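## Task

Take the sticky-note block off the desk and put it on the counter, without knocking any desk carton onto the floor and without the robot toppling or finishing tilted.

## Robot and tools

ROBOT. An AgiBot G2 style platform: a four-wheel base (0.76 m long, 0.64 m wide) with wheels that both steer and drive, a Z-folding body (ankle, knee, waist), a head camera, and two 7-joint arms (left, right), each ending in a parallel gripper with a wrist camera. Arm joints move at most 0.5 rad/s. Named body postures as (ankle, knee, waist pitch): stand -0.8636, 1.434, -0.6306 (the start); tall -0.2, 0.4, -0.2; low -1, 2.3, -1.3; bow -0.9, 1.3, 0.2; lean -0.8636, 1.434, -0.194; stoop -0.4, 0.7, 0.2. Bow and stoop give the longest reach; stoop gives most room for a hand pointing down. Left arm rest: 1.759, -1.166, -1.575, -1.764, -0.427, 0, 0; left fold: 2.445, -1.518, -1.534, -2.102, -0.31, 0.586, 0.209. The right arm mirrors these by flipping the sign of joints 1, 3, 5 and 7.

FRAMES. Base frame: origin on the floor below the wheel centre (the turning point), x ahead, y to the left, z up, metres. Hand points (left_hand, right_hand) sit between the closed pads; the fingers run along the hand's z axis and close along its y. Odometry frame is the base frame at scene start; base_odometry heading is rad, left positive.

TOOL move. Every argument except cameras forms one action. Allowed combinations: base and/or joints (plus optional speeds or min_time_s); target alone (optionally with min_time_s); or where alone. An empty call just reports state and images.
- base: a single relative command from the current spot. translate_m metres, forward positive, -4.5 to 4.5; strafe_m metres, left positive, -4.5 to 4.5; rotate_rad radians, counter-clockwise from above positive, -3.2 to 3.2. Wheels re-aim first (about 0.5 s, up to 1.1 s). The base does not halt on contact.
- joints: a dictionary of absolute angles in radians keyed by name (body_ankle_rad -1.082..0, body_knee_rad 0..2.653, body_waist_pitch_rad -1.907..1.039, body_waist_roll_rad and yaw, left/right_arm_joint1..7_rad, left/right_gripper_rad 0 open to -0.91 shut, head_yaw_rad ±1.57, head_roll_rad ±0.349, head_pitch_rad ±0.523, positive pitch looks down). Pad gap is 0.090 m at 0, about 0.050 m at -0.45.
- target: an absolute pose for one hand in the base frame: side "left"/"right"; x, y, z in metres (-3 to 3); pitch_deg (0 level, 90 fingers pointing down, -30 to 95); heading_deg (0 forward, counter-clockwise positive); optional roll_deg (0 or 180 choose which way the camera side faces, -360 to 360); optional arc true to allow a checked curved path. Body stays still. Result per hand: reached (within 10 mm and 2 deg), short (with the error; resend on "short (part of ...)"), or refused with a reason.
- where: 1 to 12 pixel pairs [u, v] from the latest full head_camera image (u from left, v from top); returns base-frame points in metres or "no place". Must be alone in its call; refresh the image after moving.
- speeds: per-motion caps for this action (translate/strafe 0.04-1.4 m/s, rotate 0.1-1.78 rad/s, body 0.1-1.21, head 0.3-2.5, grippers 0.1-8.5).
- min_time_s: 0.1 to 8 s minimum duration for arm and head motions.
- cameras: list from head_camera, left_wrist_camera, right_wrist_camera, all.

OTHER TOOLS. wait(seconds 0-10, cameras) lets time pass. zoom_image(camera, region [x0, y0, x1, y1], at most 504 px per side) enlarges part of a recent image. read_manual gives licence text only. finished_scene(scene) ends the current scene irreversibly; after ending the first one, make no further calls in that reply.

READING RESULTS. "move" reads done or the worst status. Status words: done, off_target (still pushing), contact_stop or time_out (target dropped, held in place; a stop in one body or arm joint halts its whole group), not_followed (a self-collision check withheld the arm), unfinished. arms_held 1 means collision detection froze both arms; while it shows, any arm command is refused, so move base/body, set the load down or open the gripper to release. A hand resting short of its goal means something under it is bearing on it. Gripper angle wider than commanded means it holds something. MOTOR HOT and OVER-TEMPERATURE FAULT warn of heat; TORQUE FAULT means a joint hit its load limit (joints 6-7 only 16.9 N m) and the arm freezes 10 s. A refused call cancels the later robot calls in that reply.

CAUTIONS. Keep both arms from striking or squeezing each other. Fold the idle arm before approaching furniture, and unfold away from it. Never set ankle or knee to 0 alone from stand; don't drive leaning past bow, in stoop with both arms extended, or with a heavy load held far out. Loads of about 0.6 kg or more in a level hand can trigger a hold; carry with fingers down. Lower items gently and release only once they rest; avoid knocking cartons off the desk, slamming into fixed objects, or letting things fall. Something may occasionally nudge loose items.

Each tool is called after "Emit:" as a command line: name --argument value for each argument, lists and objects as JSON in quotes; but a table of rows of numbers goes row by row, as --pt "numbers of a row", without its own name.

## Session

Emit:
move --joints '{"head_yaw_rad":1.2}' --speeds '{"head_yaw_rad":2.5}' --cameras '["head_camera"]'

Emit:
move --joints '{"head_yaw_rad":-1.2}' --speeds '{"head_yaw_rad":2.5}' --cameras '["head_camera"]'

Scene clock: 1.03 s.
Joint torques (N m): left_arm=[-17.43 11.1 -6.02 -14.04 -0.03 -2.53 0.11] | right_arm=[13.98 7.94 5.66 -14.04 0.07 -2.29 -0.06]
move: done
base_odometry: x=+0.000 y=+0.000 heading=+0.000
turned_by_wheels: +0.000
turned_by_imu: +0.000
base_tilt: forward=+0.2 right=+0.8
base_status: not commanded
joint_positions: body_ankle_rad=-0.864 body_knee_rad=+1.434 body_waist_pitch_rad=-0.631 body_waist_roll_rad=+0.000 body_waist_yaw_rad=+0.000 left_arm_joint1_rad=+1.737 left_arm_joint2_rad=-1.164 left_arm_joint3_rad=-1.607 left_arm_joint4_rad=-1.798 left_arm_joint5_rad=-0.436 left_arm_joint6_rad=-0.012 left_arm_joint7_rad=-0.008 left_gripper_rad=+0.000 right_arm_joint1_rad=-1.779 right_arm_joint2_rad=-1.191 right_arm_joint3_rad=+1.554 right_arm_joint4_rad=-1.726 right_arm_joint5_rad=+0.418 right_arm_joint6_rad=+0.064 right_arm_joint7_rad=+0.013 right_gripper_rad=+0.000 head_yaw_rad=+1.200 head_roll_rad=+0.000 head_pitch_rad=+0.000
joint_status: all done
arms_held: 0
arms_held_load: -
chest: x=+0.0060 y=+0.0000 z=+1.1944 quat_wxyz=(+1.000, +0.000, -0.030, +0.000) (m; base frame)
head_camera_pose: x=-0.0186 y=+0.1030 z=+1.5587 quat_wxyz=(+0.553, -0.812, +0.122, -0.140) (m; base frame)
left_hand: x=+0.6065 y=+0.3274 z=+0.9894 quat_wxyz=(+0.033, +0.660, -0.014, +0.750) pitch_deg=-7.4 heading_deg=-3.8 roll_deg=+178.7 fingers_toward=(+0.99, -0.06, +0.13) jaws_along=(-0.07, -1.00, +0.02) (m; base frame)
right_hand: x=+0.5958 y=-0.3072 z=+0.8862 quat_wxyz=(+0.046, -0.732, -0.015, -0.679) pitch_deg=+4.2 heading_deg=+5.0 roll_deg=+182.7 fingers_toward=(+0.99, +0.09, -0.07) jaws_along=(+0.08, -1.00, -0.05) (m; base frame)
pictures: head_camera
camera_calibration:
head_camera: T_world_to_cam=[[0.930981, -0.35326, 0.0920925, -0.0898024], [-0.0434298, -0.357642, -0.932848, 1.49004], [0.362474, 0.864465, -0.3483, 0.46057], [0, 0, 0, 1]] pos_world=[-0.0186286, 0.103029, 1.55866]

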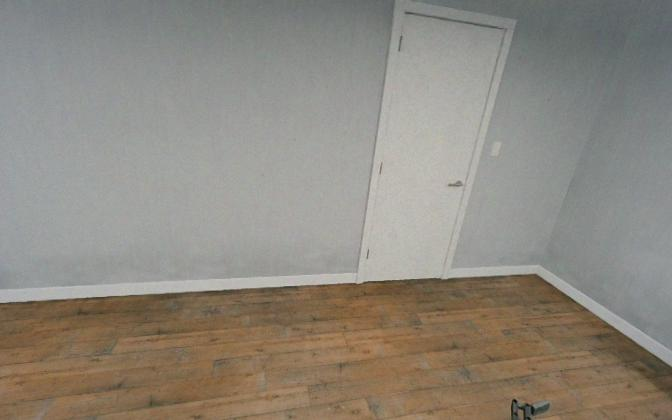

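Scene clock: 2.53 s.
Joint torques (N m): left_arm=[-17.22 10.34 -6.14 -13.86 0.04 -2.61 0.09] | right_arm=[14.77 7.83 5.89 -14.34 -0.06 -2.4 0.02]
move: done
base_odometry: x=+0.000 y=+0.000 heading=+0.000
turned_by_wheels: +0.000
turned_by_imu: +0.000
base_tilt: forward=+0.2 right=+0.8
base_status: not commanded
joint_positions: body_ankle_rad=-0.864 body_knee_rad=+1.434 body_waist_pitch_rad=-0.631 body_waist_roll_rad=+0.000 body_waist_yaw_rad=+0.000 left_arm_joint1_rad=+1.737 left_arm_joint2_rad=-1.164 left_arm_joint3_rad=-1.607 left_arm_joint4_rad=-1.798 left_arm_joint5_rad=-0.436 left_arm_joint6_rad=-0.012 left_arm_joint7_rad=-0.008 left_gripper_rad=+0.000 right_arm_joint1_rad=-1.779 right_arm_joint2_rad=-1.191 right_arm_joint3_rad=+1.554 right_arm_joint4_rad=-1.726 right_arm_joint5_rad=+0.418 right_arm_joint6_rad=+0.064 right_arm_joint7_rad=+0.013 right_gripper_rad=+0.000 head_yaw_rad=-1.200 head_roll_rad=+0.000 head_pitch_rad=+0.000
joint_status: all done
arms_held: 0
arms_held_load: -
chest: x=+0.0060 y=+0.0000 z=+1.1944 quat_wxyz=(+1.000, +0.000, -0.030, +0.000) (m; base frame)
head_camera_pose: x=+0.0328 y=-0.0830 z=+1.5618 quat_wxyz=(+0.116, -0.149, +0.808, -0.559) (m; base frame)
left_hand: x=+0.6065 y=+0.3274 z=+0.9894 quat_wxyz=(+0.033, +0.660, -0.014, +0.750) pitch_deg=-7.4 heading_deg=-3.8 roll_deg=+178.7 fingers_toward=(+0.99, -0.06, +0.13) jaws_along=(-0.07, -1.00, +0.02) (m; base frame)
right_hand: x=+0.5958 y=-0.3072 z=+0.8862 quat_wxyz=(+0.046, -0.732, -0.015, -0.679) pitch_deg=+4.2 heading_deg=+5.0 roll_deg=+182.7 fingers_toward=(+0.99, +0.09, -0.07) jaws_along=(+0.08, -1.00, -0.05) (m; base frame)
pictures: head_camera
camera_calibration:
head_camera: T_world_to_cam=[[-0.928615, -0.370488, -0.0203345, 0.0315423], [-0.111584, 0.331106, -0.936973, 1.49446], [0.35387, -0.867817, -0.348811, 0.461125], [0, 0, 0, 1]] pos_world=[0.0328699, -0.0829685, 1.56176]

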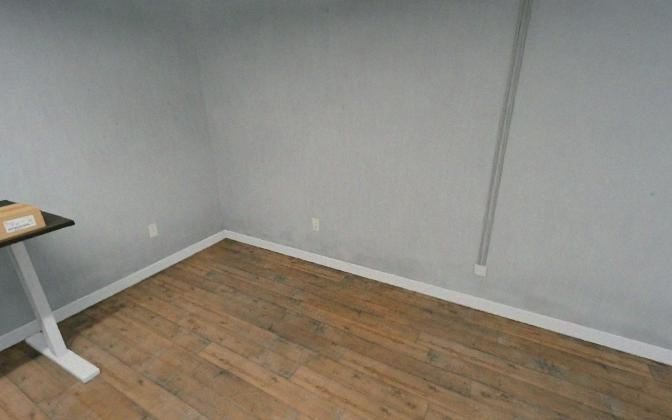

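Desk ahead; counter behind (opposite the desk).

Emit:
move --joints '{"head_yaw_rad":-0.1,"body_ankle_rad":-0.2,"body_knee_rad":0.4,"body_waist_pitch_rad":-0.2,"left_arm_joint1_rad":2.445,"left_arm_joint2_rad":-1.518,"left_arm_joint3_rad":-1.534,"left_arm_joint4_rad":-2.102,"left_arm_joint5_rad":-0.31,"left_arm_joint6_rad":0.586,"left_arm_joint7_rad":0.209}' --speeds '{"body_knee_rad":0.6,"head_yaw_rad":2.5}' --cameras '["head_camera"]'

Emit:
zoom_image --camera "head_camera" --region '[150, 130, 550, 380]'

Scene clock: 6.73 s.
Joint torques (N m): left_arm=[4.73 -0.72 0.3 -13.79 0.5 -1.05 0.21] | right_arm=[13.02 7.18 6.01 -14.14 -0.03 -2.33 0.02]
move: done
base_odometry: x=+0.000 y=+0.000 heading=+0.000
turned_by_wheels: +0.000
turned_by_imu: +0.000
base_tilt: forward=+0.2 right=+0.8
base_status: not commanded
joint_positions: body_ankle_rad=-0.200 body_knee_rad=+0.400 body_waist_pitch_rad=-0.200 body_waist_roll_rad=+0.000 body_waist_yaw_rad=+0.000 left_arm_joint1_rad=+2.443 left_arm_joint2_rad=-1.515 left_arm_joint3_rad=-1.535 left_arm_joint4_rad=-2.101 left_arm_joint5_rad=-0.311 left_arm_joint6_rad=+0.584 left_arm_joint7_rad=+0.207 left_gripper_rad=+0.000 right_arm_joint1_rad=-1.779 right_arm_joint2_rad=-1.191 right_arm_joint3_rad=+1.554 right_arm_joint4_rad=-1.726 right_arm_joint5_rad=+0.418 right_arm_joint6_rad=+0.064 right_arm_joint7_rad=+0.013 right_gripper_rad=+0.000 head_yaw_rad=-0.100 head_roll_rad=+0.000 head_pitch_rad=+0.000
joint_status: all done
arms_held: 0
arms_held_load: -
chest: x=+0.1059 y=+0.0000 z=+1.3667 quat_wxyz=(+1.000, +0.000, +0.000, +0.000) (m; base frame)
head_camera_pose: x=+0.1950 y=+0.0176 z=+1.7318 quat_wxyz=(+0.368, -0.565, +0.604, -0.425) (m; base frame)
left_hand: x=+0.3598 y=+0.2407 z=+0.8007 quat_wxyz=(+0.030, +0.949, +0.095, +0.300) pitch_deg=+54.9 heading_deg=+0.0 roll_deg=+168.6 fingers_toward=(+0.58, +0.00, -0.82) jaws_along=(+0.16, -0.98, +0.11) (m; base frame)
right_hand: x=+0.6761 y=-0.3072 z=+1.0236 quat_wxyz=(+0.046, -0.752, -0.014, -0.657) pitch_deg=+7.6 heading_deg=+5.1 roll_deg=+183.0 fingers_toward=(+0.99, +0.09, -0.13) jaws_along=(+0.08, -1.00, -0.05) (m; base frame)
pictures: head_camera
camera_calibration:
head_camera: T_world_to_cam=[[-0.0905258, -0.995245, 0.0359435, -0.027055], [-0.371218, 0.000230647, -0.928546, 1.68047], [0.924123, -0.0974003, -0.369473, 0.461431], [0, 0, 0, 1]] pos_world=[0.194953, 0.0176296, 1.73186]

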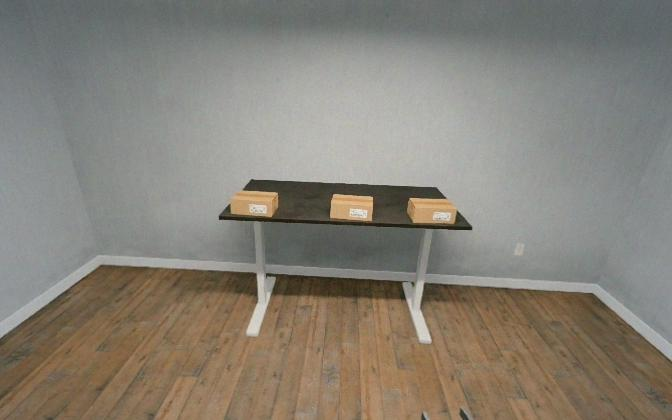

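Scaled by 1.260.

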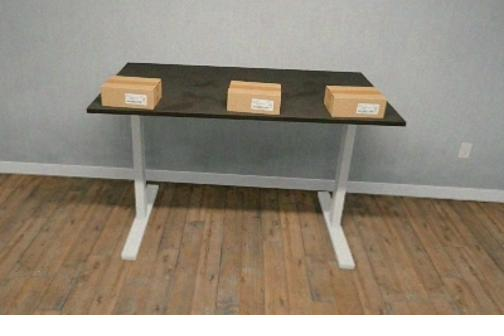

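Emit:
move --pt "219 217" --pt "471 227" --pt "340 222" --pt "340 200" --pt "400 200" --pt "350 218" --pt "430 221" --pt "255 215"

Emit:
move --target '{"side":"right","x":0.62,"y":-0.27,"z":1.25,"pitch_deg":50,"heading_deg":0,"roll_deg":0,"arc":true}'

Scene clock: 7.43 s.
Joint torques (N m): left_arm=[4.45 -0.61 0.24 -13.69 0.57 -1.02 0.19] | right_arm=[12.99 8.75 5.68 -13.86 0.1 -2.39 0.04]
base_odometry: x=+0.000 y=+0.000 heading=+0.000
turned_by_wheels: +0.000
turned_by_imu: +0.000
base_tilt: forward=+0.2 right=+0.8
where, head_camera: pixel (219, 217): x +1.983, y +0.514, z +0.970; pixel (471, 227): x +1.831, y -0.958, z +0.967; pixel (340, 222): x +1.910, y -0.192, z +0.967; pixel (340, 200): x +2.002, y -0.198, z +1.071; pixel (400, 200): x +2.261, y -0.651, z +0.977; pixel (350, 218): x +1.936, y -0.254, z +0.982; pixel (430, 221): x +1.878, y -0.724, z +0.985; pixel (255, 215): x +1.984, y +0.306, z +0.982. By the robot's depth camera.
base_status: not commanded
joint_positions: body_ankle_rad=-0.200 body_knee_rad=+0.400 body_waist_pitch_rad=-0.200 body_waist_roll_rad=+0.000 body_waist_yaw_rad=+0.000 left_arm_joint1_rad=+2.443 left_arm_joint2_rad=-1.515 left_arm_joint3_rad=-1.535 left_arm_joint4_rad=-2.101 left_arm_joint5_rad=-0.311 left_arm_joint6_rad=+0.584 left_arm_joint7_rad=+0.207 left_gripper_rad=+0.000 right_arm_joint1_rad=-1.779 right_arm_joint2_rad=-1.191 right_arm_joint3_rad=+1.554 right_arm_joint4_rad=-1.726 right_arm_joint5_rad=+0.418 right_arm_joint6_rad=+0.064 right_arm_joint7_rad=+0.013 right_gripper_rad=+0.000 head_yaw_rad=-0.100 head_roll_rad=+0.000 head_pitch_rad=+0.000
joint_status: all done
arms_held: 0
arms_held_load: -
chest: x=+0.1059 y=+0.0000 z=+1.3667 quat_wxyz=(+1.000, +0.000, +0.000, +0.000) (m; base frame)
head_camera_pose: x=+0.1950 y=+0.0176 z=+1.7318 quat_wxyz=(+0.368, -0.565, +0.604, -0.425) (m; base frame)
left_hand: x=+0.3598 y=+0.2407 z=+0.8007 quat_wxyz=(+0.030, +0.949, +0.095, +0.300) pitch_deg=+54.9 heading_deg=+0.0 roll_deg=+168.6 fingers_toward=(+0.58, +0.00, -0.82) jaws_along=(+0.16, -0.98, +0.11) (m; base frame)
right_hand: x=+0.6761 y=-0.3072 z=+1.0236 quat_wxyz=(+0.046, -0.752, -0.014, -0.657) pitch_deg=+7.6 heading_deg=+5.1 roll_deg=+183.0 fingers_toward=(+0.99, +0.09, -0.13) jaws_along=(+0.08, -1.00, -0.05) (m; base frame)
pictures: none

Scene clock: 12.10 s.
Joint torques (N m): left_arm=[4.71 -0.09 0.13 -13.75 0.45 -1.12 0.13] | right_arm=[17.94 10.14 11 8.66 -1.43 0.65 0.23]
move: done
base_odometry: x=+0.000 y=+0.000 heading=+0.000
turned_by_wheels: +0.000
turned_by_imu: -0.001
base_tilt: forward=+0.3 right=+0.8
base_status: not commanded
joint_positions: body_ankle_rad=-0.200 body_knee_rad=+0.400 body_waist_pitch_rad=-0.200 body_waist_roll_rad=+0.000 body_waist_yaw_rad=+0.000 left_arm_joint1_rad=+2.443 left_arm_joint2_rad=-1.516 left_arm_joint3_rad=-1.535 left_arm_joint4_rad=-2.101 left_arm_joint5_rad=-0.311 left_arm_joint6_rad=+0.585 left_arm_joint7_rad=+0.208 left_gripper_rad=+0.000 right_arm_joint1_rad=-1.882 right_arm_joint2_rad=+0.717 right_arm_joint3_rad=+2.041 right_arm_joint4_rad=-2.058 right_arm_joint5_rad=-0.366 right_arm_joint6_rad=-0.424 right_arm_joint7_rad=+0.741 right_gripper_rad=+0.000 head_yaw_rad=-0.100 head_roll_rad=+0.000 head_pitch_rad=+0.000
joint_status: not commanded
arms_held: 0
arms_held_load: -
chest: x=+0.1059 y=+0.0000 z=+1.3667 quat_wxyz=(+1.000, +0.000, +0.000, +0.000) (m; base frame)
head_camera_pose: x=+0.1950 y=+0.0176 z=+1.7318 quat_wxyz=(+0.368, -0.565, +0.604, -0.424) (m; base frame)
left_hand: x=+0.3594 y=+0.2406 z=+0.8006 quat_wxyz=(+0.030, +0.949, +0.095, +0.300) pitch_deg=+54.9 heading_deg=+0.0 roll_deg=+168.5 fingers_toward=(+0.57, +0.00, -0.82) jaws_along=(+0.16, -0.98, +0.11) (m; base frame)
right_hand: x=+0.6202 y=-0.2698 z=+1.2509 quat_wxyz=(-0.343, -0.001, -0.939, -0.002) pitch_deg=+49.9 heading_deg=+0.2 roll_deg=+0.4 fingers_toward=(+0.64, +0.00, -0.76) jaws_along=(+0.00, +1.00, +0.00) (m; base frame)
right_hand_status: reached (checked arc, turning the hand the other way up, to end with the hand's camera side up, planned for 4.2 s): 1 mm and 0.3 deg off.
pictures: none

Emit:
move --base '{"rotate_rad":-0.103}' --joints '{"head_yaw_rad":0,"body_ankle_rad":-0.4,"body_knee_rad":0.7,"body_waist_pitch_rad":0.2}' --speeds '{"body_waist_pitch_rad":0.4}'

Emit:
move --target '{"side":"right","x":0.7,"y":-0.2,"z":1.14,"pitch_deg":80,"heading_deg":0,"roll_deg":0,"arc":true}'

Emit:
move --base '{"translate_m":0.85}' --joints '{"head_pitch_rad":-0.3}' --cameras '["head_camera"]'

Emit:
zoom_image --camera "head_camera" --region '[100, 150, 600, 400]'

Scene clock: 16.27 s.
Joint torques (N m): left_arm=[15.94 -0.42 0.39 -8.59 0.55 -0.02 0.32] | right_arm=[22.57 7.32 10.4 3.5 -0.72 0.04 0.02]
move: done
base_odometry: x=+0.000 y=+0.000 heading=-0.103
turned_by_wheels: -0.103
turned_by_imu: -0.103
base_tilt: forward=+0.2 right=+0.9
base_status: done
joint_positions: body_ankle_rad=-0.400 body_knee_rad=+0.700 body_waist_pitch_rad=+0.200 body_waist_roll_rad=+0.000 body_waist_yaw_rad=+0.000 left_arm_joint1_rad=+2.445 left_arm_joint2_rad=-1.516 left_arm_joint3_rad=-1.534 left_arm_joint4_rad=-2.101 left_arm_joint5_rad=-0.311 left_arm_joint6_rad=+0.585 left_arm_joint7_rad=+0.208 left_gripper_rad=+0.000 right_arm_joint1_rad=-1.885 right_arm_joint2_rad=+0.719 right_arm_joint3_rad=+2.041 right_arm_joint4_rad=-2.057 right_arm_joint5_rad=-0.367 right_arm_joint6_rad=-0.424 right_arm_joint7_rad=+0.742 right_gripper_rad=+0.000 head_yaw_rad=+0.000 head_roll_rad=+0.000 head_pitch_rad=+0.000
joint_status: all done
arms_held: 0
arms_held_load: -
chest: x=+0.2936 y=+0.0000 z=+1.2801 quat_wxyz=(+0.969, +0.000, +0.247, +0.000) (m; base frame)
head_camera_pose: x=+0.5449 y=+0.0276 z=+1.5588 quat_wxyz=(+0.234, -0.677, +0.654, -0.246) (m; base frame)
left_hand: x=+0.2440 y=+0.2402 z=+0.6619 quat_wxyz=(+0.006, +0.993, +0.100, +0.055) pitch_deg=+83.6 heading_deg=-0.3 roll_deg=+168.2 fingers_toward=(+0.11, +0.00, -0.99) jaws_along=(+0.20, -0.98, +0.02) (m; base frame)
right_hand: x=+0.6884 y=-0.2700 z=+0.9307 quat_wxyz=(-0.098, -0.001, -0.995, -0.001) pitch_deg=+78.7 heading_deg=+0.2 roll_deg=+0.4 fingers_toward=(+0.20, +0.00, -0.98) jaws_along=(+0.00, +1.00, +0.00) (m; base frame)
pictures: none

Scene clock: 18.47 s.
Joint torques (N m): left_arm=[16.18 -0.09 0.43 -8.42 0.36 -0.03 0.35] | right_arm=[21.04 3.82 5.31 11.38 0.41 -0.19 -0.33]
move: done
base_odometry: x=+0.000 y=+0.000 heading=-0.103
turned_by_wheels: +0.000
turned_by_imu: +0.000
base_tilt: forward=+0.2 right=+0.8
base_status: not commanded
joint_positions: body_ankle_rad=-0.400 body_knee_rad=+0.700 body_waist_pitch_rad=+0.200 body_waist_roll_rad=+0.000 body_waist_yaw_rad=+0.000 left_arm_joint1_rad=+2.445 left_arm_joint2_rad=-1.516 left_arm_joint3_rad=-1.534 left_arm_joint4_rad=-2.101 left_arm_joint5_rad=-0.311 left_arm_joint6_rad=+0.585 left_arm_joint7_rad=+0.208 left_gripper_rad=+0.000 right_arm_joint1_rad=-1.344 right_arm_joint2_rad=+1.225 right_arm_joint3_rad=+1.962 right_arm_joint4_rad=-1.858 right_arm_joint5_rad=+0.314 right_arm_joint6_rad=-0.830 right_arm_joint7_rad=+0.710 right_gripper_rad=+0.000 head_yaw_rad=+0.000 head_roll_rad=+0.000 head_pitch_rad=+0.000
joint_status: not commanded
arms_held: 0
arms_held_load: -
chest: x=+0.2936 y=+0.0000 z=+1.2801 quat_wxyz=(+0.969, +0.000, +0.247, +0.000) (m; base frame)
head_camera_pose: x=+0.5448 y=+0.0276 z=+1.5588 quat_wxyz=(+0.234, -0.677, +0.653, -0.246) (m; base frame)
left_hand: x=+0.2440 y=+0.2402 z=+0.6619 quat_wxyz=(+0.006, +0.993, +0.100, +0.055) pitch_deg=+83.6 heading_deg=-0.3 roll_deg=+168.2 fingers_toward=(+0.11, +0.00, -0.99) jaws_along=(+0.20, -0.98, +0.02) (m; base frame)
right_hand: x=+0.6999 y=-0.2003 z=+1.1391 quat_wxyz=(-0.087, +0.000, -0.996, +0.000) pitch_deg=+80.1 heading_deg=+0.0 roll_deg=+0.0 fingers_toward=(+0.17, +0.00, -0.99) jaws_along=(+0.00, +1.00, +0.00) (m; base frame)
right_hand_status: reached (checked arc, to end with the hand's camera side forward, planned for 1.7 s): 1 mm and 0.1 deg off.
pictures: none

Scene clock: 22.87 s.
Joint torques (N m): left_arm=[16.59 -0.5 0.33 -7.98 0.46 -0.09 0.31] | right_arm=[20.41 2.07 5.57 11.32 0.52 0 -0.29]
move: done
base_odometry: x=+0.846 y=-0.085 heading=-0.101
turned_by_wheels: +0.002
turned_by_imu: +0.000
base_tilt: forward=+0.3 right=+0.9
base_status: done
joint_positions: body_ankle_rad=-0.400 body_knee_rad=+0.700 body_waist_pitch_rad=+0.200 body_waist_roll_rad=+0.000 body_waist_yaw_rad=+0.000 left_arm_joint1_rad=+2.444 left_arm_joint2_rad=-1.516 left_arm_joint3_rad=-1.534 left_arm_joint4_rad=-2.102 left_arm_joint5_rad=-0.311 left_arm_joint6_rad=+0.585 left_arm_joint7_rad=+0.208 left_gripper_rad=+0.000 right_arm_joint1_rad=-1.343 right_arm_joint2_rad=+1.225 right_arm_joint3_rad=+1.961 right_arm_joint4_rad=-1.858 right_arm_joint5_rad=+0.314 right_arm_joint6_rad=-0.831 right_arm_joint7_rad=+0.710 right_gripper_rad=+0.000 head_yaw_rad=+0.000 head_roll_rad=+0.000 head_pitch_rad=-0.300
joint_status: all done
arms_held: 0
arms_held_load: -
chest: x=+0.2937 y=+0.0000 z=+1.2800 quat_wxyz=(+0.969, +0.000, +0.248, +0.000) (m; base frame)
head_camera_pose: x=+0.5247 y=+0.0276 z=+1.5969 quat_wxyz=(+0.329, -0.632, +0.611, -0.344) (m; base frame)
left_hand: x=+0.2448 y=+0.2402 z=+0.6620 quat_wxyz=(+0.006, +0.993, +0.100, +0.056) pitch_deg=+83.5 heading_deg=-0.4 roll_deg=+168.2 fingers_toward=(+0.11, +0.00, -0.99) jaws_along=(+0.20, -0.98, +0.02) (m; base frame)
right_hand: x=+0.7000 y=-0.2004 z=+1.1395 quat_wxyz=(-0.087, +0.000, -0.996, +0.000) pitch_deg=+80.0 heading_deg=+0.0 roll_deg=+0.0 fingers_toward=(+0.17, +0.00, -0.98) jaws_along=(+0.00, +1.00, +0.00) (m; base frame)
pictures: head_camera
camera_calibration:
head_camera: T_world_to_cam=[[0.0161296, -0.999319, 0.0331862, -0.0338322], [-0.546894, -0.036603, -0.836401, 1.62363], [0.837047, -0.00465852, -0.547112, 0.434681], [0, 0, 0, 1]] pos_world=[0.524649, 0.0276454, 1.59695]

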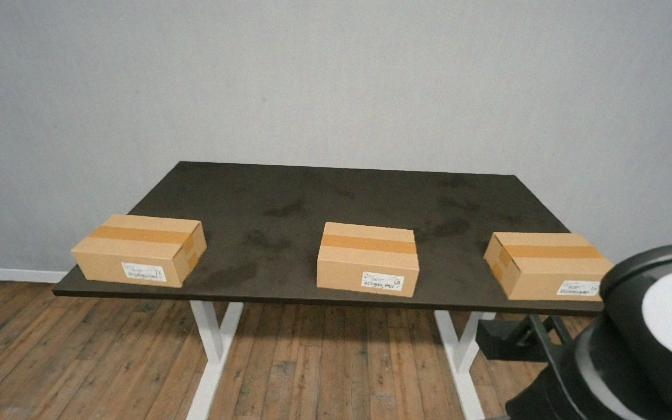

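Scaled by 1.008.

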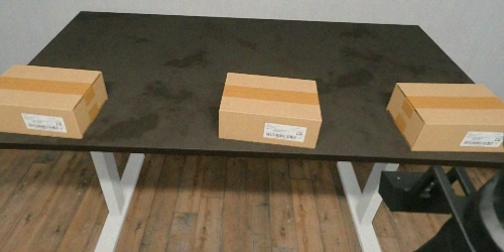

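Emit:
move --base '{"translate_m":0.43}' --joints '{"head_pitch_rad":-0.1}' --cameras '["head_camera","right_wrist_camera"]'

Scene clock: 28.97 s.
Joint torques (N m): left_arm=[16.69 -0.35 0.4 -7.66 0.32 -0.09 0.33] | right_arm=[19.88 2.72 5.65 11.36 0.15 0.05 -0.3]
move: done
base_odometry: x=+1.274 y=-0.127 heading=-0.100
turned_by_wheels: +0.001
turned_by_imu: +0.000
base_tilt: forward=+0.2 right=+0.9
base_status: done
joint_positions: body_ankle_rad=-0.400 body_knee_rad=+0.700 body_waist_pitch_rad=+0.200 body_waist_roll_rad=+0.000 body_waist_yaw_rad=+0.000 left_arm_joint1_rad=+2.443 left_arm_joint2_rad=-1.516 left_arm_joint3_rad=-1.534 left_arm_joint4_rad=-2.102 left_arm_joint5_rad=-0.311 left_arm_joint6_rad=+0.585 left_arm_joint7_rad=+0.208 left_gripper_rad=+0.000 right_arm_joint1_rad=-1.343 right_arm_joint2_rad=+1.225 right_arm_joint3_rad=+1.961 right_arm_joint4_rad=-1.858 right_arm_joint5_rad=+0.314 right_arm_joint6_rad=-0.831 right_arm_joint7_rad=+0.710 right_gripper_rad=+0.000 head_yaw_rad=+0.000 head_roll_rad=+0.000 head_pitch_rad=-0.100
joint_status: all done
arms_held: 0
arms_held_load: -
chest: x=+0.2937 y=+0.0000 z=+1.2800 quat_wxyz=(+0.969, +0.000, +0.248, +0.000) (m; base frame)
head_camera_pose: x=+0.5395 y=+0.0276 z=+1.5721 quat_wxyz=(+0.266, -0.664, +0.641, -0.279) (m; base frame)
left_hand: x=+0.2452 y=+0.2402 z=+0.6620 quat_wxyz=(+0.006, +0.993, +0.100, +0.056) pitch_deg=+83.5 heading_deg=-0.4 roll_deg=+168.2 fingers_toward=(+0.11, +0.00, -0.99) jaws_along=(+0.20, -0.98, +0.02) (m; base frame)
right_hand: x=+0.7000 y=-0.2004 z=+1.1394 quat_wxyz=(-0.087, +0.000, -0.996, +0.000) pitch_deg=+80.1 heading_deg=+0.0 roll_deg=+0.0 fingers_toward=(+0.17, +0.00, -0.98) jaws_along=(+0.00, +1.00, +0.00) (m; base frame)
pictures: head_camera, right_wrist_camera
camera_calibration:
head_camera: T_world_to_cam=[[0.0224021, -0.999319, 0.0293227, -0.0305555], [-0.702139, -0.0366056, -0.711098, 1.49767], [0.711687, -0.00465859, -0.702481, 0.720571], [0, 0, 0, 1]] pos_world=[0.53944, 0.0276454, 1.57208]
right_wrist_camera: T_world_to_cam=[[0.0181644, -0.999718, 0.0152722, -0.235381], [-0.932034, -0.0114016, 0.362192, 0.243946], [-0.361915, -0.0208132, -0.931979, 1.44922], [0, 0, 0, 1]] pos_world=[0.756137, -0.20237, 1.26588]

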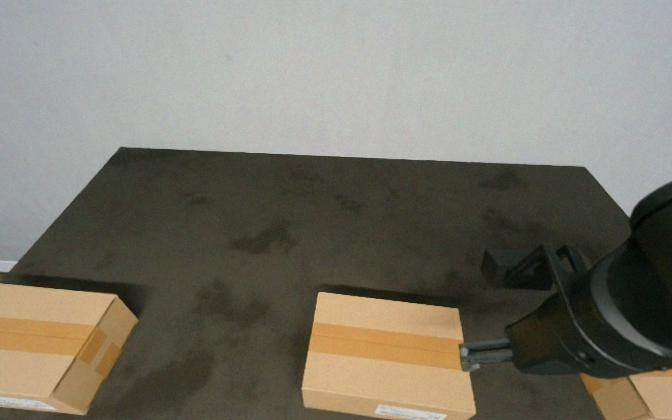

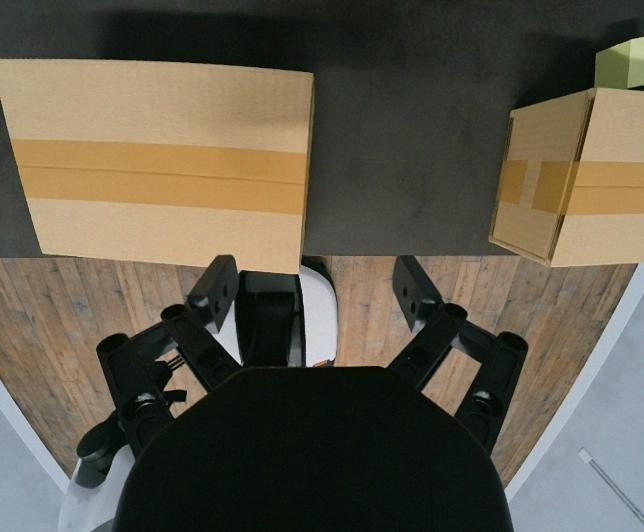

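Emit:
move --base '{"strafe_m":-0.4}' --joints '{"head_pitch_rad":0}' --cameras '["head_camera","right_wrist_camera"]'

Emit:
zoom_image --camera "right_wrist_camera" --region '[160, 0, 460, 200]'

Emit:
zoom_image --camera "head_camera" --region '[320, 200, 520, 340]'

Scene clock: 33.77 s.
Joint torques (N m): left_arm=[16.4 1.23 0.29 -7.67 0.34 -0.11 0.29] | right_arm=[20.06 2.18 5.45 11.44 0.05 0.12 -0.1]
move: done
base_odometry: x=+1.235 y=-0.525 heading=-0.103
turned_by_wheels: -0.003
turned_by_imu: +0.002
base_tilt: forward=+0.2 right=+0.8
base_status: done
joint_positions: body_ankle_rad=-0.400 body_knee_rad=+0.700 body_waist_pitch_rad=+0.200 body_waist_roll_rad=+0.000 body_waist_yaw_rad=+0.000 left_arm_joint1_rad=+2.444 left_arm_joint2_rad=-1.519 left_arm_joint3_rad=-1.534 left_arm_joint4_rad=-2.102 left_arm_joint5_rad=-0.311 left_arm_joint6_rad=+0.585 left_arm_joint7_rad=+0.208 left_gripper_rad=+0.000 right_arm_joint1_rad=-1.342 right_arm_joint2_rad=+1.226 right_arm_joint3_rad=+1.962 right_arm_joint4_rad=-1.858 right_arm_joint5_rad=+0.314 right_arm_joint6_rad=-0.831 right_arm_joint7_rad=+0.710 right_gripper_rad=+0.000 head_yaw_rad=+0.000 head_roll_rad=+0.000 head_pitch_rad=+0.000
joint_status: all done
arms_held: 0
arms_held_load: -
chest: x=+0.2937 y=+0.0000 z=+1.2800 quat_wxyz=(+0.969, +0.000, +0.248, +0.000) (m; base frame)
head_camera_pose: x=+0.5450 y=+0.0276 z=+1.5588 quat_wxyz=(+0.234, -0.677, +0.654, -0.246) (m; base frame)
left_hand: x=+0.2445 y=+0.2397 z=+0.6621 quat_wxyz=(+0.006, +0.993, +0.101, +0.056) pitch_deg=+83.6 heading_deg=-0.4 roll_deg=+168.0 fingers_toward=(+0.11, +0.00, -0.99) jaws_along=(+0.20, -0.98, +0.02) (m; base frame)
right_hand: x=+0.7000 y=-0.2001 z=+1.1395 quat_wxyz=(-0.087, +0.000, -0.996, +0.000) pitch_deg=+80.0 heading_deg=+0.0 roll_deg=+0.0 fingers_toward=(+0.17, +0.00, -0.98) jaws_along=(+0.00, +1.00, +0.00) (m; base frame)
pictures: head_camera, right_wrist_camera
camera_calibration:
head_camera: T_world_to_cam=[[0.0251213, -0.999327, 0.0267382, -0.0277396], [-0.76955, -0.0364035, -0.637549, 1.41412], [0.638093, -0.00456036, -0.769946, 0.852525], [0, 0, 0, 1]] pos_world=[0.544939, 0.0276457, 1.55871]
right_wrist_camera: T_world_to_cam=[[0.0185334, -0.999714, 0.0151306, -0.235182], [-0.932107, -0.0118014, 0.361991, 0.244106], [-0.361708, -0.0208123, -0.932059, 1.44936], [0, 0, 0, 1]] pos_world=[0.756136, -0.20207, 1.26608]

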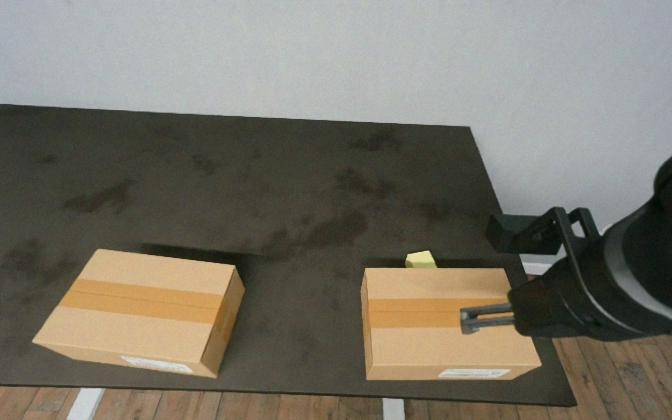

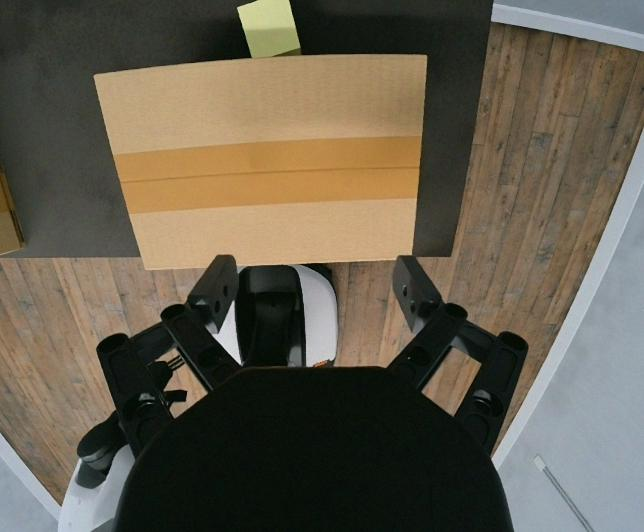

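Scaled by 1.680 from the camera's 644x532 image, which has a finer 1265x1045 frame.

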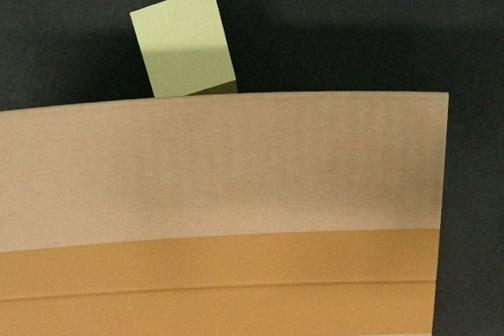

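Scaled by 2.520.

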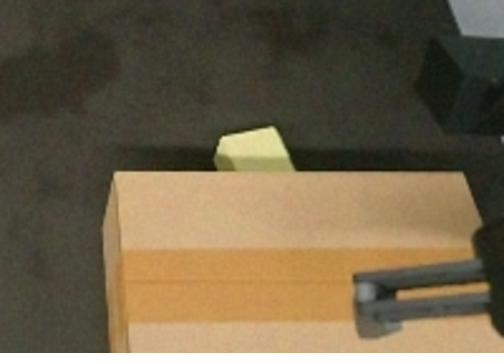

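Emit:
move --pt "420 258" --pt "427 253" --pt "408 256" --pt "380 270" --pt "490 271" --pt "420 245"

Emit:
move --target '{"side":"right","x":0.86,"y":-0.155,"z":1.12,"pitch_deg":75,"heading_deg":14,"roll_deg":0,"arc":true}' --cameras '["head_camera","right_wrist_camera"]'

Scene clock: 35.00 s.
Joint torques (N m): left_arm=[16.49 0.92 0.35 -7.67 0.42 -0.11 0.26] | right_arm=[20.21 2.2 5.48 11.42 0.07 0.14 -0.16]
base_odometry: x=+1.235 y=-0.525 heading=-0.103
turned_by_wheels: +0.000
turned_by_imu: +0.000
base_tilt: forward=+0.2 right=+0.8
where, head_camera: pixel (420, 258): x +0.893, y -0.152, z +0.994; pixel (427, 253): x +0.905, y -0.168, z +0.994; pixel (408, 256): x +0.898, y -0.128, z +0.992; pixel (380, 270): x +0.827, y -0.057, z +1.057; pixel (490, 271): x +0.833, y -0.254, z +1.055; pixel (420, 245): x +0.949, y -0.168, z +0.957. By the robot's depth camera.
base_status: done
joint_positions: body_ankle_rad=-0.400 body_knee_rad=+0.700 body_waist_pitch_rad=+0.200 body_waist_roll_rad=+0.000 body_waist_yaw_rad=+0.000 left_arm_joint1_rad=+2.444 left_arm_joint2_rad=-1.519 left_arm_joint3_rad=-1.534 left_arm_joint4_rad=-2.102 left_arm_joint5_rad=-0.311 left_arm_joint6_rad=+0.585 left_arm_joint7_rad=+0.208 left_gripper_rad=+0.000 right_arm_joint1_rad=-1.342 right_arm_joint2_rad=+1.226 right_arm_joint3_rad=+1.962 right_arm_joint4_rad=-1.858 right_arm_joint5_rad=+0.314 right_arm_joint6_rad=-0.831 right_arm_joint7_rad=+0.710 right_gripper_rad=+0.000 head_yaw_rad=+0.000 head_roll_rad=+0.000 head_pitch_rad=+0.000
joint_status: all done
arms_held: 0
arms_held_load: -
chest: x=+0.2937 y=+0.0000 z=+1.2800 quat_wxyz=(+0.969, +0.000, +0.248, +0.000) (m; base frame)
head_camera_pose: x=+0.5450 y=+0.0276 z=+1.5588 quat_wxyz=(+0.234, -0.677, +0.654, -0.246) (m; base frame)
left_hand: x=+0.2445 y=+0.2397 z=+0.6621 quat_wxyz=(+0.006, +0.993, +0.101, +0.056) pitch_deg=+83.6 heading_deg=-0.4 roll_deg=+168.0 fingers_toward=(+0.11, +0.00, -0.99) jaws_along=(+0.20, -0.98, +0.02) (m; base frame)
right_hand: x=+0.7000 y=-0.2001 z=+1.1395 quat_wxyz=(-0.087, +0.000, -0.996, +0.000) pitch_deg=+80.0 heading_deg=+0.0 roll_deg=+0.0 fingers_toward=(+0.17, +0.00, -0.98) jaws_along=(+0.00, +1.00, +0.00) (m; base frame)
pictures: none

Scene clock: 43.30 s.
Joint torques (N m): left_arm=[16.62 1.04 0.29 -7.78 0.42 -0.15 0.24] | right_arm=[31.73 3.84 -4.49 12.09 -0.44 0.17 -0.36]
move: done
base_odometry: x=+1.235 y=-0.525 heading=-0.103
turned_by_wheels: +0.000
turned_by_imu: -0.001
base_tilt: forward=+0.2 right=+0.9
base_status: not commanded
joint_positions: body_ankle_rad=-0.400 body_knee_rad=+0.700 body_waist_pitch_rad=+0.200 body_waist_roll_rad=+0.000 body_waist_yaw_rad=+0.000 left_arm_joint1_rad=+2.444 left_arm_joint2_rad=-1.519 left_arm_joint3_rad=-1.534 left_arm_joint4_rad=-2.102 left_arm_joint5_rad=-0.311 left_arm_joint6_rad=+0.585 left_arm_joint7_rad=+0.208 left_gripper_rad=+0.000 right_arm_joint1_rad=+1.393 right_arm_joint2_rad=-1.881 right_arm_joint3_rad=-1.763 right_arm_joint4_rad=-1.225 right_arm_joint5_rad=-0.152 right_arm_joint6_rad=-0.911 right_arm_joint7_rad=-0.526 right_gripper_rad=+0.000 head_yaw_rad=+0.000 head_roll_rad=+0.000 head_pitch_rad=+0.000
joint_status: not commanded
arms_held: 0
arms_held_load: -
chest: x=+0.2931 y=+0.0000 z=+1.2802 quat_wxyz=(+0.969, +0.000, +0.247, +0.000) (m; base frame)
head_camera_pose: x=+0.5442 y=+0.0277 z=+1.5591 quat_wxyz=(+0.234, -0.677, +0.653, -0.246) (m; base frame)
left_hand: x=+0.2443 y=+0.2398 z=+0.6622 quat_wxyz=(+0.006, +0.993, +0.101, +0.056) pitch_deg=+83.5 heading_deg=-0.3 roll_deg=+168.1 fingers_toward=(+0.11, +0.00, -0.99) jaws_along=(+0.20, -0.98, +0.02) (m; base frame)
right_hand: x=+0.8663 y=-0.1533 z=+1.1220 quat_wxyz=(-0.142, +0.127, -0.982, -0.017) pitch_deg=+73.6 heading_deg=+14.4 roll_deg=-0.4 fingers_toward=(+0.27, +0.07, -0.96) jaws_along=(-0.25, +0.97, +0.00) (m; base frame)
right_hand_status: reached (checked arc, as near as the arm gets, to end with the hand's camera side forward, planned for 7.8 s): 7 mm and 1.6 deg off.
pictures: head_camera, right_wrist_camera
camera_calibration:
head_camera: T_world_to_cam=[[0.0253329, -0.999316, 0.0269473, -0.0281719], [-0.769044, -0.0367034, -0.638141, 1.41441], [0.638694, -0.00455764, -0.769447, 0.852238], [0, 0, 0, 1]] pos_world=[0.54414, 0.0276454, 1.55911]
right_wrist_camera: T_world_to_cam=[[0.269604, -0.962786, 0.0189037, -0.407245], [-0.932384, -0.256082, 0.255114, 0.488789], [-0.240779, -0.0864052, -0.966726, 1.41829], [0, 0, 0, 1]] pos_world=[0.907028, -0.144373, 1.2541]

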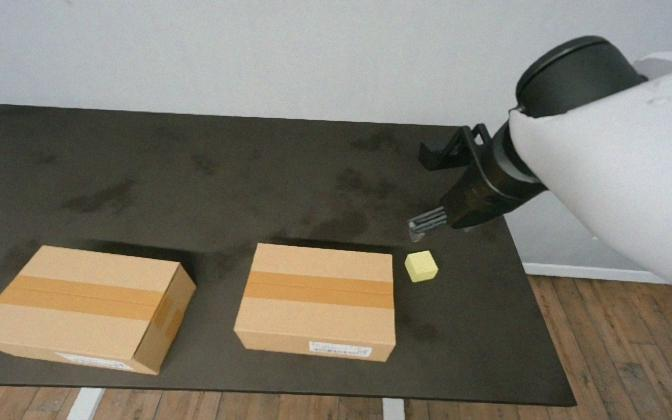

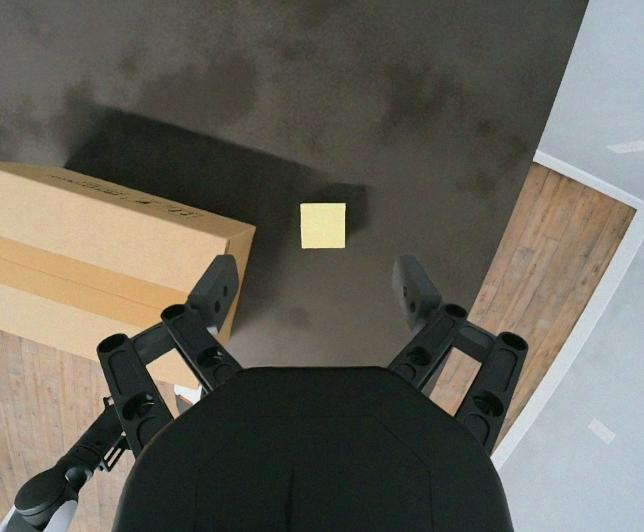

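Emit:
move --joints '{"right_gripper_rad":-0.28}'

Emit:
move --target '{"side":"right","x":0.884,"y":-0.155,"z":1.06,"pitch_deg":72,"heading_deg":14,"roll_deg":0}' --cameras '["head_camera","right_wrist_camera"]'

Scene clock: 46.00 s.
Joint torques (N m): left_arm=[16.47 1.51 0.44 -7.84 0.25 -0.14 0.21] | right_arm=[31.05 3.89 -4.47 12.1 -0.32 0.17 -0.35]
move: done
base_odometry: x=+1.235 y=-0.525 heading=-0.103
turned_by_wheels: +0.000
turned_by_imu: +0.000
base_tilt: forward=+0.2 right=+0.8
base_status: not commanded
joint_positions: body_ankle_rad=-0.400 body_knee_rad=+0.700 body_waist_pitch_rad=+0.200 body_waist_roll_rad=+0.000 body_waist_yaw_rad=+0.000 left_arm_joint1_rad=+2.444 left_arm_joint2_rad=-1.519 left_arm_joint3_rad=-1.534 left_arm_joint4_rad=-2.102 left_arm_joint5_rad=-0.311 left_arm_joint6_rad=+0.585 left_arm_joint7_rad=+0.208 left_gripper_rad=+0.000 right_arm_joint1_rad=+1.393 right_arm_joint2_rad=-1.881 right_arm_joint3_rad=-1.763 right_arm_joint4_rad=-1.225 right_arm_joint5_rad=-0.152 right_arm_joint6_rad=-0.911 right_arm_joint7_rad=-0.526 right_gripper_rad=-0.279 head_yaw_rad=+0.000 head_roll_rad=+0.000 head_pitch_rad=+0.000
joint_status: all done
arms_held: 0
arms_held_load: -
chest: x=+0.2931 y=+0.0000 z=+1.2802 quat_wxyz=(+0.969, +0.000, +0.247, +0.000) (m; base frame)
head_camera_pose: x=+0.5442 y=+0.0277 z=+1.5591 quat_wxyz=(+0.234, -0.677, +0.653, -0.246) (m; base frame)
left_hand: x=+0.2443 y=+0.2398 z=+0.6622 quat_wxyz=(+0.006, +0.993, +0.101, +0.056) pitch_deg=+83.5 heading_deg=-0.3 roll_deg=+168.1 fingers_toward=(+0.11, +0.00, -0.99) jaws_along=(+0.20, -0.98, +0.02) (m; base frame)
right_hand: x=+0.8663 y=-0.1533 z=+1.1220 quat_wxyz=(-0.142, +0.127, -0.982, -0.017) pitch_deg=+73.6 heading_deg=+14.4 roll_deg=-0.4 fingers_toward=(+0.27, +0.07, -0.96) jaws_along=(-0.25, +0.97, +0.00) (m; base frame)
pictures: none

Scene clock: 47.13 s.
Joint torques (N m): left_arm=[16.11 0.97 0.27 -7.65 0.3 -0.17 0.3] | right_arm=[32.14 3.72 -4.57 11.99 0.53 0.72 0.24]
move: done
base_odometry: x=+1.235 y=-0.525 heading=-0.103
turned_by_wheels: +0.000
turned_by_imu: +0.000
base_tilt: forward=+0.3 right=+0.9
base_status: not commanded
joint_positions: body_ankle_rad=-0.400 body_knee_rad=+0.700 body_waist_pitch_rad=+0.200 body_waist_roll_rad=+0.000 body_waist_yaw_rad=+0.000 left_arm_joint1_rad=+2.444 left_arm_joint2_rad=-1.519 left_arm_joint3_rad=-1.534 left_arm_joint4_rad=-2.102 left_arm_joint5_rad=-0.311 left_arm_joint6_rad=+0.585 left_arm_joint7_rad=+0.208 left_gripper_rad=+0.000 right_arm_joint1_rad=+1.272 right_arm_joint2_rad=-1.893 right_arm_joint3_rad=-1.785 right_arm_joint4_rad=-1.246 right_arm_joint5_rad=-0.043 right_arm_joint6_rad=-0.765 right_arm_joint7_rad=-0.440 right_gripper_rad=-0.280 head_yaw_rad=+0.000 head_roll_rad=+0.000 head_pitch_rad=+0.000
joint_status: not commanded
arms_held: 0
arms_held_load: -
chest: x=+0.2931 y=+0.0000 z=+1.2802 quat_wxyz=(+0.969, +0.000, +0.247, +0.000) (m; base frame)
head_camera_pose: x=+0.5442 y=+0.0277 z=+1.5591 quat_wxyz=(+0.234, -0.677, +0.653, -0.246) (m; base frame)
left_hand: x=+0.2443 y=+0.2398 z=+0.6622 quat_wxyz=(+0.006, +0.993, +0.101, +0.056) pitch_deg=+83.5 heading_deg=-0.3 roll_deg=+168.1 fingers_toward=(+0.11, +0.00, -0.99) jaws_along=(+0.20, -0.98, +0.02) (m; base frame)
right_hand: x=+0.8835 y=-0.1553 z=+1.0600 quat_wxyz=(-0.155, +0.120, -0.980, -0.020) pitch_deg=+72.1 heading_deg=+14.3 roll_deg=+0.3 fingers_toward=(+0.30, +0.08, -0.95) jaws_along=(-0.24, +0.97, +0.00) (m; base frame)
right_hand_status: reached (straight line, to end with the hand's camera side up, planned for 0.6 s): 1 mm and 0.1 deg off.
pictures: head_camera, right_wrist_camera
camera_calibration:
head_camera: T_world_to_cam=[[0.0253306, -0.999316, 0.0269454, -0.0281702], [-0.769044, -0.0367005, -0.638142, 1.41449], [0.638694, -0.00455767, -0.769447, 0.852174], [0, 0, 0, 1]] pos_world=[0.54424, 0.0276454, 1.55911]
right_wrist_camera: T_world_to_cam=[[0.25671, -0.966359, 0.0158315, -0.398586], [-0.941709, -0.246409, 0.229055, 0.557501], [-0.217449, -0.0737095, -0.973285, 1.35053], [0, 0, 0, 1]] pos_world=[0.920995, -0.148257, 1.19306]

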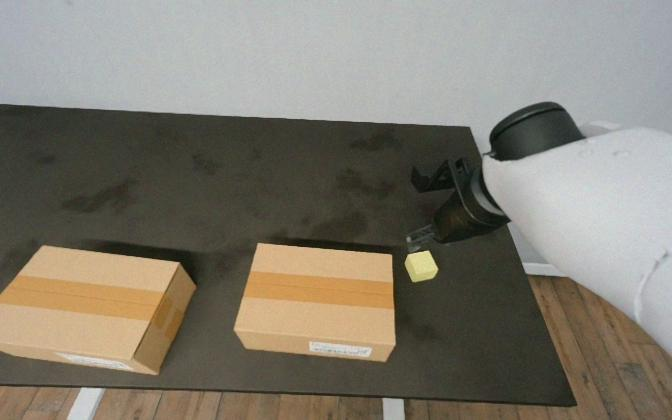

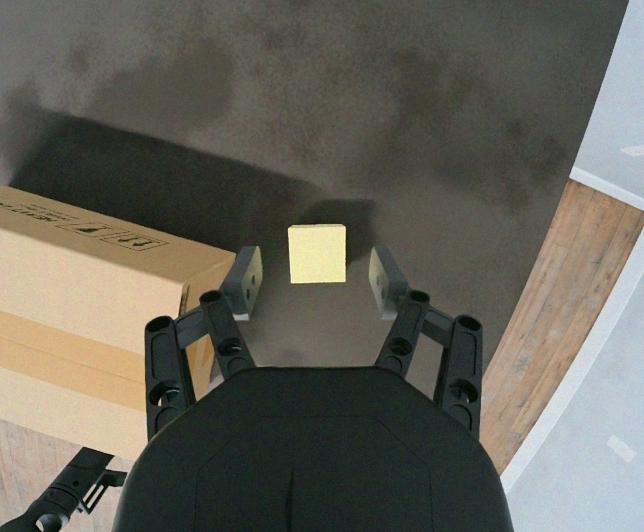

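Emit:
move --pt "389 258" --pt "387 300" --pt "391 320" --pt "350 252" --pt "412 270" --pt "422 258"

Emit:
zoom_image --camera "head_camera" --region '[360, 220, 460, 300]'

Scene clock: 48.67 s.
Joint torques (N m): left_arm=[16.12 0.96 0.36 -7.63 0.39 -0.14 0.21] | right_arm=[31.89 3.21 -4.78 12.17 0.58 0.67 0.2]
base_odometry: x=+1.235 y=-0.525 heading=-0.103
turned_by_wheels: +0.000
turned_by_imu: +0.000
base_tilt: forward=+0.2 right=+0.8
where, head_camera: pixel (389, 258): x +0.851, y -0.075, z +1.057; pixel (387, 300): x +0.771, y -0.065, z +1.057; pixel (391, 320): x +0.738, y -0.069, z +1.056; pixel (350, 252): x +0.861, y -0.004, z +1.057; pixel (412, 270): x +0.872, y -0.136, z +0.980; pixel (422, 258): x +0.892, y -0.155, z +0.995. By the robot's depth camera.
base_status: not commanded
joint_positions: body_ankle_rad=-0.400 body_knee_rad=+0.700 body_waist_pitch_rad=+0.200 body_waist_roll_rad=+0.000 body_waist_yaw_rad=+0.000 left_arm_joint1_rad=+2.444 left_arm_joint2_rad=-1.519 left_arm_joint3_rad=-1.534 left_arm_joint4_rad=-2.102 left_arm_joint5_rad=-0.311 left_arm_joint6_rad=+0.585 left_arm_joint7_rad=+0.208 left_gripper_rad=+0.000 right_arm_joint1_rad=+1.272 right_arm_joint2_rad=-1.893 right_arm_joint3_rad=-1.785 right_arm_joint4_rad=-1.246 right_arm_joint5_rad=-0.043 right_arm_joint6_rad=-0.765 right_arm_joint7_rad=-0.440 right_gripper_rad=-0.280 head_yaw_rad=+0.000 head_roll_rad=+0.000 head_pitch_rad=+0.000
joint_status: not commanded
arms_held: 0
arms_held_load: -
chest: x=+0.2931 y=+0.0000 z=+1.2802 quat_wxyz=(+0.969, +0.000, +0.247, +0.000) (m; base frame)
head_camera_pose: x=+0.5442 y=+0.0276 z=+1.5591 quat_wxyz=(+0.234, -0.677, +0.653, -0.246) (m; base frame)
left_hand: x=+0.2443 y=+0.2398 z=+0.6622 quat_wxyz=(+0.006, +0.993, +0.101, +0.056) pitch_deg=+83.5 heading_deg=-0.3 roll_deg=+168.1 fingers_toward=(+0.11, +0.00, -0.99) jaws_along=(+0.20, -0.98, +0.02) (m; base frame)
right_hand: x=+0.8835 y=-0.1553 z=+1.0600 quat_wxyz=(-0.155, +0.120, -0.980, -0.020) pitch_deg=+72.1 heading_deg=+14.3 roll_deg=+0.3 fingers_toward=(+0.30, +0.08, -0.95) jaws_along=(-0.24, +0.97, +0.00) (m; base frame)
right_hand_status: reached (straight line, to end with the hand's camera side up, planned for 0.6 s): 1 mm and 0.1 deg off.
pictures: none

Scaled by 5.040.
This view is cut from an older image: the scene may have changed since it was taken.

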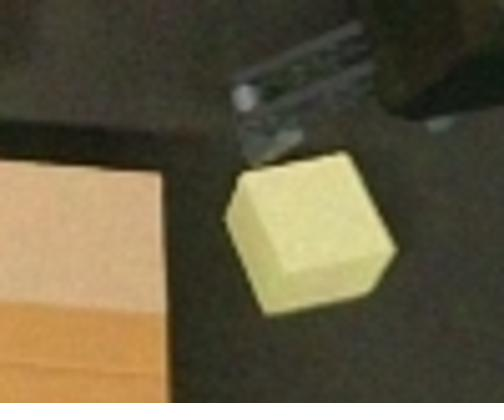

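Emit:
move --target '{"side":"right","x":0.885,"y":-0.156,"z":0.99,"pitch_deg":72,"heading_deg":14,"roll_deg":0}'

Emit:
move --joints '{"right_gripper_rad":-0.8}' --cameras '["right_wrist_camera"]'

Emit:
move --target '{"side":"right","x":0.87,"y":-0.156,"z":1.13,"pitch_deg":70,"heading_deg":14,"roll_deg":0,"arc":true}' --cameras '["head_camera","right_wrist_camera"]'

Scene clock: 50.83 s.
Joint torques (N m): left_arm=[16.29 1.24 0.24 -7.69 0.31 -0.09 0.3] | right_arm=[32.91 2.63 -4.47 11.19 0.82 0.66 0.19]
move: done
base_odometry: x=+1.235 y=-0.525 heading=-0.103
turned_by_wheels: +0.000
turned_by_imu: +0.000
base_tilt: forward=+0.2 right=+0.8
base_status: not commanded
joint_positions: body_ankle_rad=-0.400 body_knee_rad=+0.700 body_waist_pitch_rad=+0.200 body_waist_roll_rad=+0.000 body_waist_yaw_rad=+0.000 left_arm_joint1_rad=+2.444 left_arm_joint2_rad=-1.519 left_arm_joint3_rad=-1.534 left_arm_joint4_rad=-2.102 left_arm_joint5_rad=-0.311 left_arm_joint6_rad=+0.585 left_arm_joint7_rad=+0.208 left_gripper_rad=+0.000 right_arm_joint1_rad=+1.143 right_arm_joint2_rad=-1.899 right_arm_joint3_rad=-1.788 right_arm_joint4_rad=-1.267 right_arm_joint5_rad=+0.015 right_arm_joint6_rad=-0.627 right_arm_joint7_rad=-0.378 right_gripper_rad=-0.280 head_yaw_rad=+0.000 head_roll_rad=+0.000 head_pitch_rad=+0.000
joint_status: not commanded
arms_held: 0
arms_held_load: -
chest: x=+0.2931 y=+0.0000 z=+1.2802 quat_wxyz=(+0.969, +0.000, +0.247, +0.000) (m; base frame)
head_camera_pose: x=+0.5442 y=+0.0276 z=+1.5591 quat_wxyz=(+0.234, -0.677, +0.653, -0.246) (m; base frame)
left_hand: x=+0.2443 y=+0.2398 z=+0.6622 quat_wxyz=(+0.006, +0.993, +0.101, +0.056) pitch_deg=+83.5 heading_deg=-0.3 roll_deg=+168.1 fingers_toward=(+0.11, +0.00, -0.99) jaws_along=(+0.20, -0.98, +0.02) (m; base frame)
right_hand: x=+0.8844 y=-0.1562 z=+0.9898 quat_wxyz=(-0.155, +0.120, -0.980, -0.020) pitch_deg=+72.1 heading_deg=+14.3 roll_deg=+0.3 fingers_toward=(+0.30, +0.08, -0.95) jaws_along=(-0.24, +0.97, +0.00) (m; base frame)
right_hand_status: reached (straight line, to end with the hand's camera side up, planned for 0.6 s): 1 mm and 0.1 deg off.
pictures: none

Scene clock: 51.73 s.
Joint torques (N m): left_arm=[16.24 1.11 0.33 -7.73 0.33 -0.1 0.28] | right_arm=[33.09 3.58 -4.39 11.22 0.63 0.68 0.08]
move: off_target
base_odometry: x=+1.235 y=-0.525 heading=-0.103
turned_by_wheels: +0.000
turned_by_imu: +0.000
base_tilt: forward=+0.3 right=+0.8
base_status: not commanded
joint_positions: body_ankle_rad=-0.400 body_knee_rad=+0.700 body_waist_pitch_rad=+0.200 body_waist_roll_rad=+0.000 body_waist_yaw_rad=+0.000 left_arm_joint1_rad=+2.444 left_arm_joint2_rad=-1.519 left_arm_joint3_rad=-1.534 left_arm_joint4_rad=-2.102 left_arm_joint5_rad=-0.311 left_arm_joint6_rad=+0.585 left_arm_joint7_rad=+0.208 left_gripper_rad=+0.000 right_arm_joint1_rad=+1.143 right_arm_joint2_rad=-1.899 right_arm_joint3_rad=-1.788 right_arm_joint4_rad=-1.266 right_arm_joint5_rad=+0.015 right_arm_joint6_rad=-0.627 right_arm_joint7_rad=-0.377 right_gripper_rad=-0.489 head_yaw_rad=+0.000 head_roll_rad=+0.000 head_pitch_rad=+0.000
joint_status: right_gripper_rad off_target (ended at -0.489, target -0.800)
arms_held: 0
arms_held_load: -
chest: x=+0.2931 y=+0.0000 z=+1.2802 quat_wxyz=(+0.969, +0.000, +0.247, +0.000) (m; base frame)
head_camera_pose: x=+0.5442 y=+0.0276 z=+1.5591 quat_wxyz=(+0.234, -0.677, +0.653, -0.246) (m; base frame)
left_hand: x=+0.2443 y=+0.2398 z=+0.6622 quat_wxyz=(+0.006, +0.993, +0.101, +0.056) pitch_deg=+83.5 heading_deg=-0.3 roll_deg=+168.1 fingers_toward=(+0.11, +0.00, -0.99) jaws_along=(+0.20, -0.98, +0.02) (m; base frame)
right_hand: x=+0.8847 y=-0.1563 z=+0.9901 quat_wxyz=(-0.155, +0.120, -0.980, -0.020) pitch_deg=+72.0 heading_deg=+14.2 roll_deg=+0.2 fingers_toward=(+0.30, +0.08, -0.95) jaws_along=(-0.24, +0.97, +0.00) (m; base frame)
pictures: right_wrist_camera
camera_calibration:
right_wrist_camera: T_world_to_cam=[[0.256906, -0.966299, 0.0163105, -0.399338], [-0.941772, -0.246526, 0.228672, 0.574795], [-0.216945, -0.0741081, -0.973367, 1.28224], [0, 0, 0, 1]] pos_world=[0.922092, -0.149154, 1.12316]

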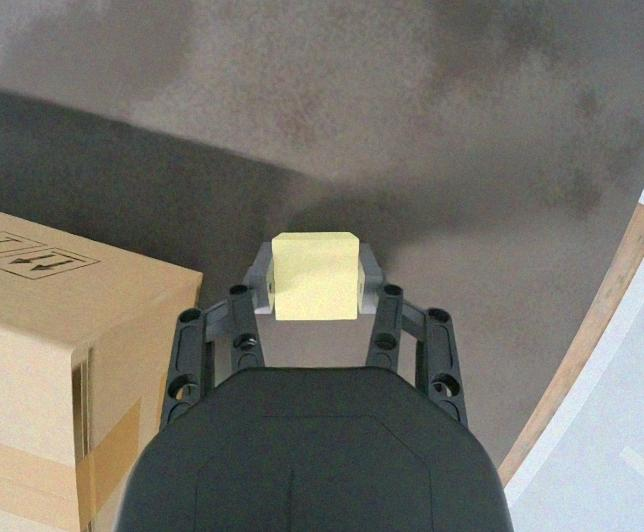

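Scene clock: 53.20 s.
Joint torques (N m): left_arm=[16.45 1.19 0.32 -7.76 0.32 -0.15 0.21] | right_arm=[30.69 5.74 -4.45 12.39 -0.23 0.37 -0.33]
move: done
base_odometry: x=+1.235 y=-0.525 heading=-0.103
turned_by_wheels: +0.000
turned_by_imu: +0.000
base_tilt: forward=+0.2 right=+0.8
base_status: not commanded
joint_positions: body_ankle_rad=-0.400 body_knee_rad=+0.700 body_waist_pitch_rad=+0.200 body_waist_roll_rad=+0.000 body_waist_yaw_rad=+0.000 left_arm_joint1_rad=+2.444 left_arm_joint2_rad=-1.519 left_arm_joint3_rad=-1.534 left_arm_joint4_rad=-2.102 left_arm_joint5_rad=-0.311 left_arm_joint6_rad=+0.585 left_arm_joint7_rad=+0.208 left_gripper_rad=+0.000 right_arm_joint1_rad=+1.444 right_arm_joint2_rad=-1.896 right_arm_joint3_rad=-1.771 right_arm_joint4_rad=-1.309 right_arm_joint5_rad=-0.097 right_arm_joint6_rad=-0.828 right_arm_joint7_rad=-0.502 right_gripper_rad=-0.489 head_yaw_rad=+0.000 head_roll_rad=+0.000 head_pitch_rad=+0.000
joint_status: not commanded
arms_held: 0
arms_held_load: -
chest: x=+0.2931 y=+0.0000 z=+1.2802 quat_wxyz=(+0.969, +0.000, +0.247, +0.000) (m; base frame)
head_camera_pose: x=+0.5442 y=+0.0276 z=+1.5591 quat_wxyz=(+0.234, -0.677, +0.653, -0.246) (m; base frame)
left_hand: x=+0.2443 y=+0.2398 z=+0.6622 quat_wxyz=(+0.006, +0.993, +0.101, +0.056) pitch_deg=+83.5 heading_deg=-0.3 roll_deg=+168.1 fingers_toward=(+0.11, +0.00, -0.99) jaws_along=(+0.20, -0.98, +0.02) (m; base frame)
right_hand: x=+0.8698 y=-0.1558 z=+1.1287 quat_wxyz=(-0.172, +0.120, -0.978, -0.020) pitch_deg=+70.1 heading_deg=+13.8 roll_deg=-0.2 fingers_toward=(+0.33, +0.08, -0.94) jaws_along=(-0.24, +0.97, +0.00) (m; base frame)
right_hand_status: reached (straight line, to end with the hand's camera side up, planned for 1.0 s): 1 mm and 0.1 deg off.
pictures: head_camera, right_wrist_camera
camera_calibration:
head_camera: T_world_to_cam=[[0.0253363, -0.999316, 0.0269433, -0.02817], [-0.769134, -0.0367028, -0.638033, 1.41437], [0.638586, -0.00455758, -0.769537, 0.852373], [0, 0, 0, 1]] pos_world=[0.54424, 0.0276454, 1.55911]
right_wrist_camera: T_world_to_cam=[[0.256873, -0.96625, 0.019394, -0.400818], [-0.948761, -0.248301, 0.195447, 0.5725], [-0.184035, -0.0686053, -0.980523, 1.39432], [0, 0, 0, 1]] pos_world=[0.902728, -0.149481, 1.26304]

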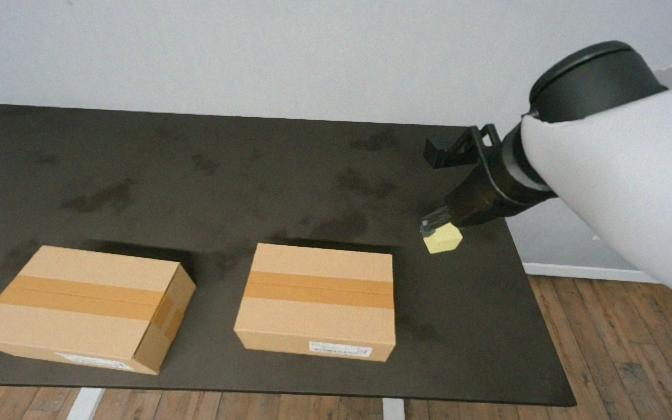

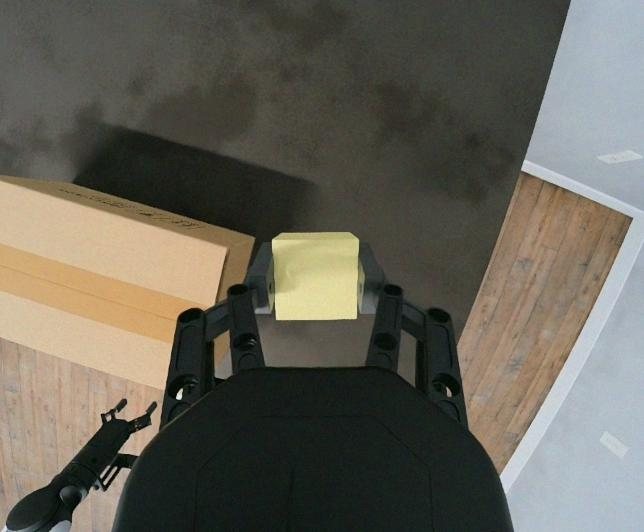

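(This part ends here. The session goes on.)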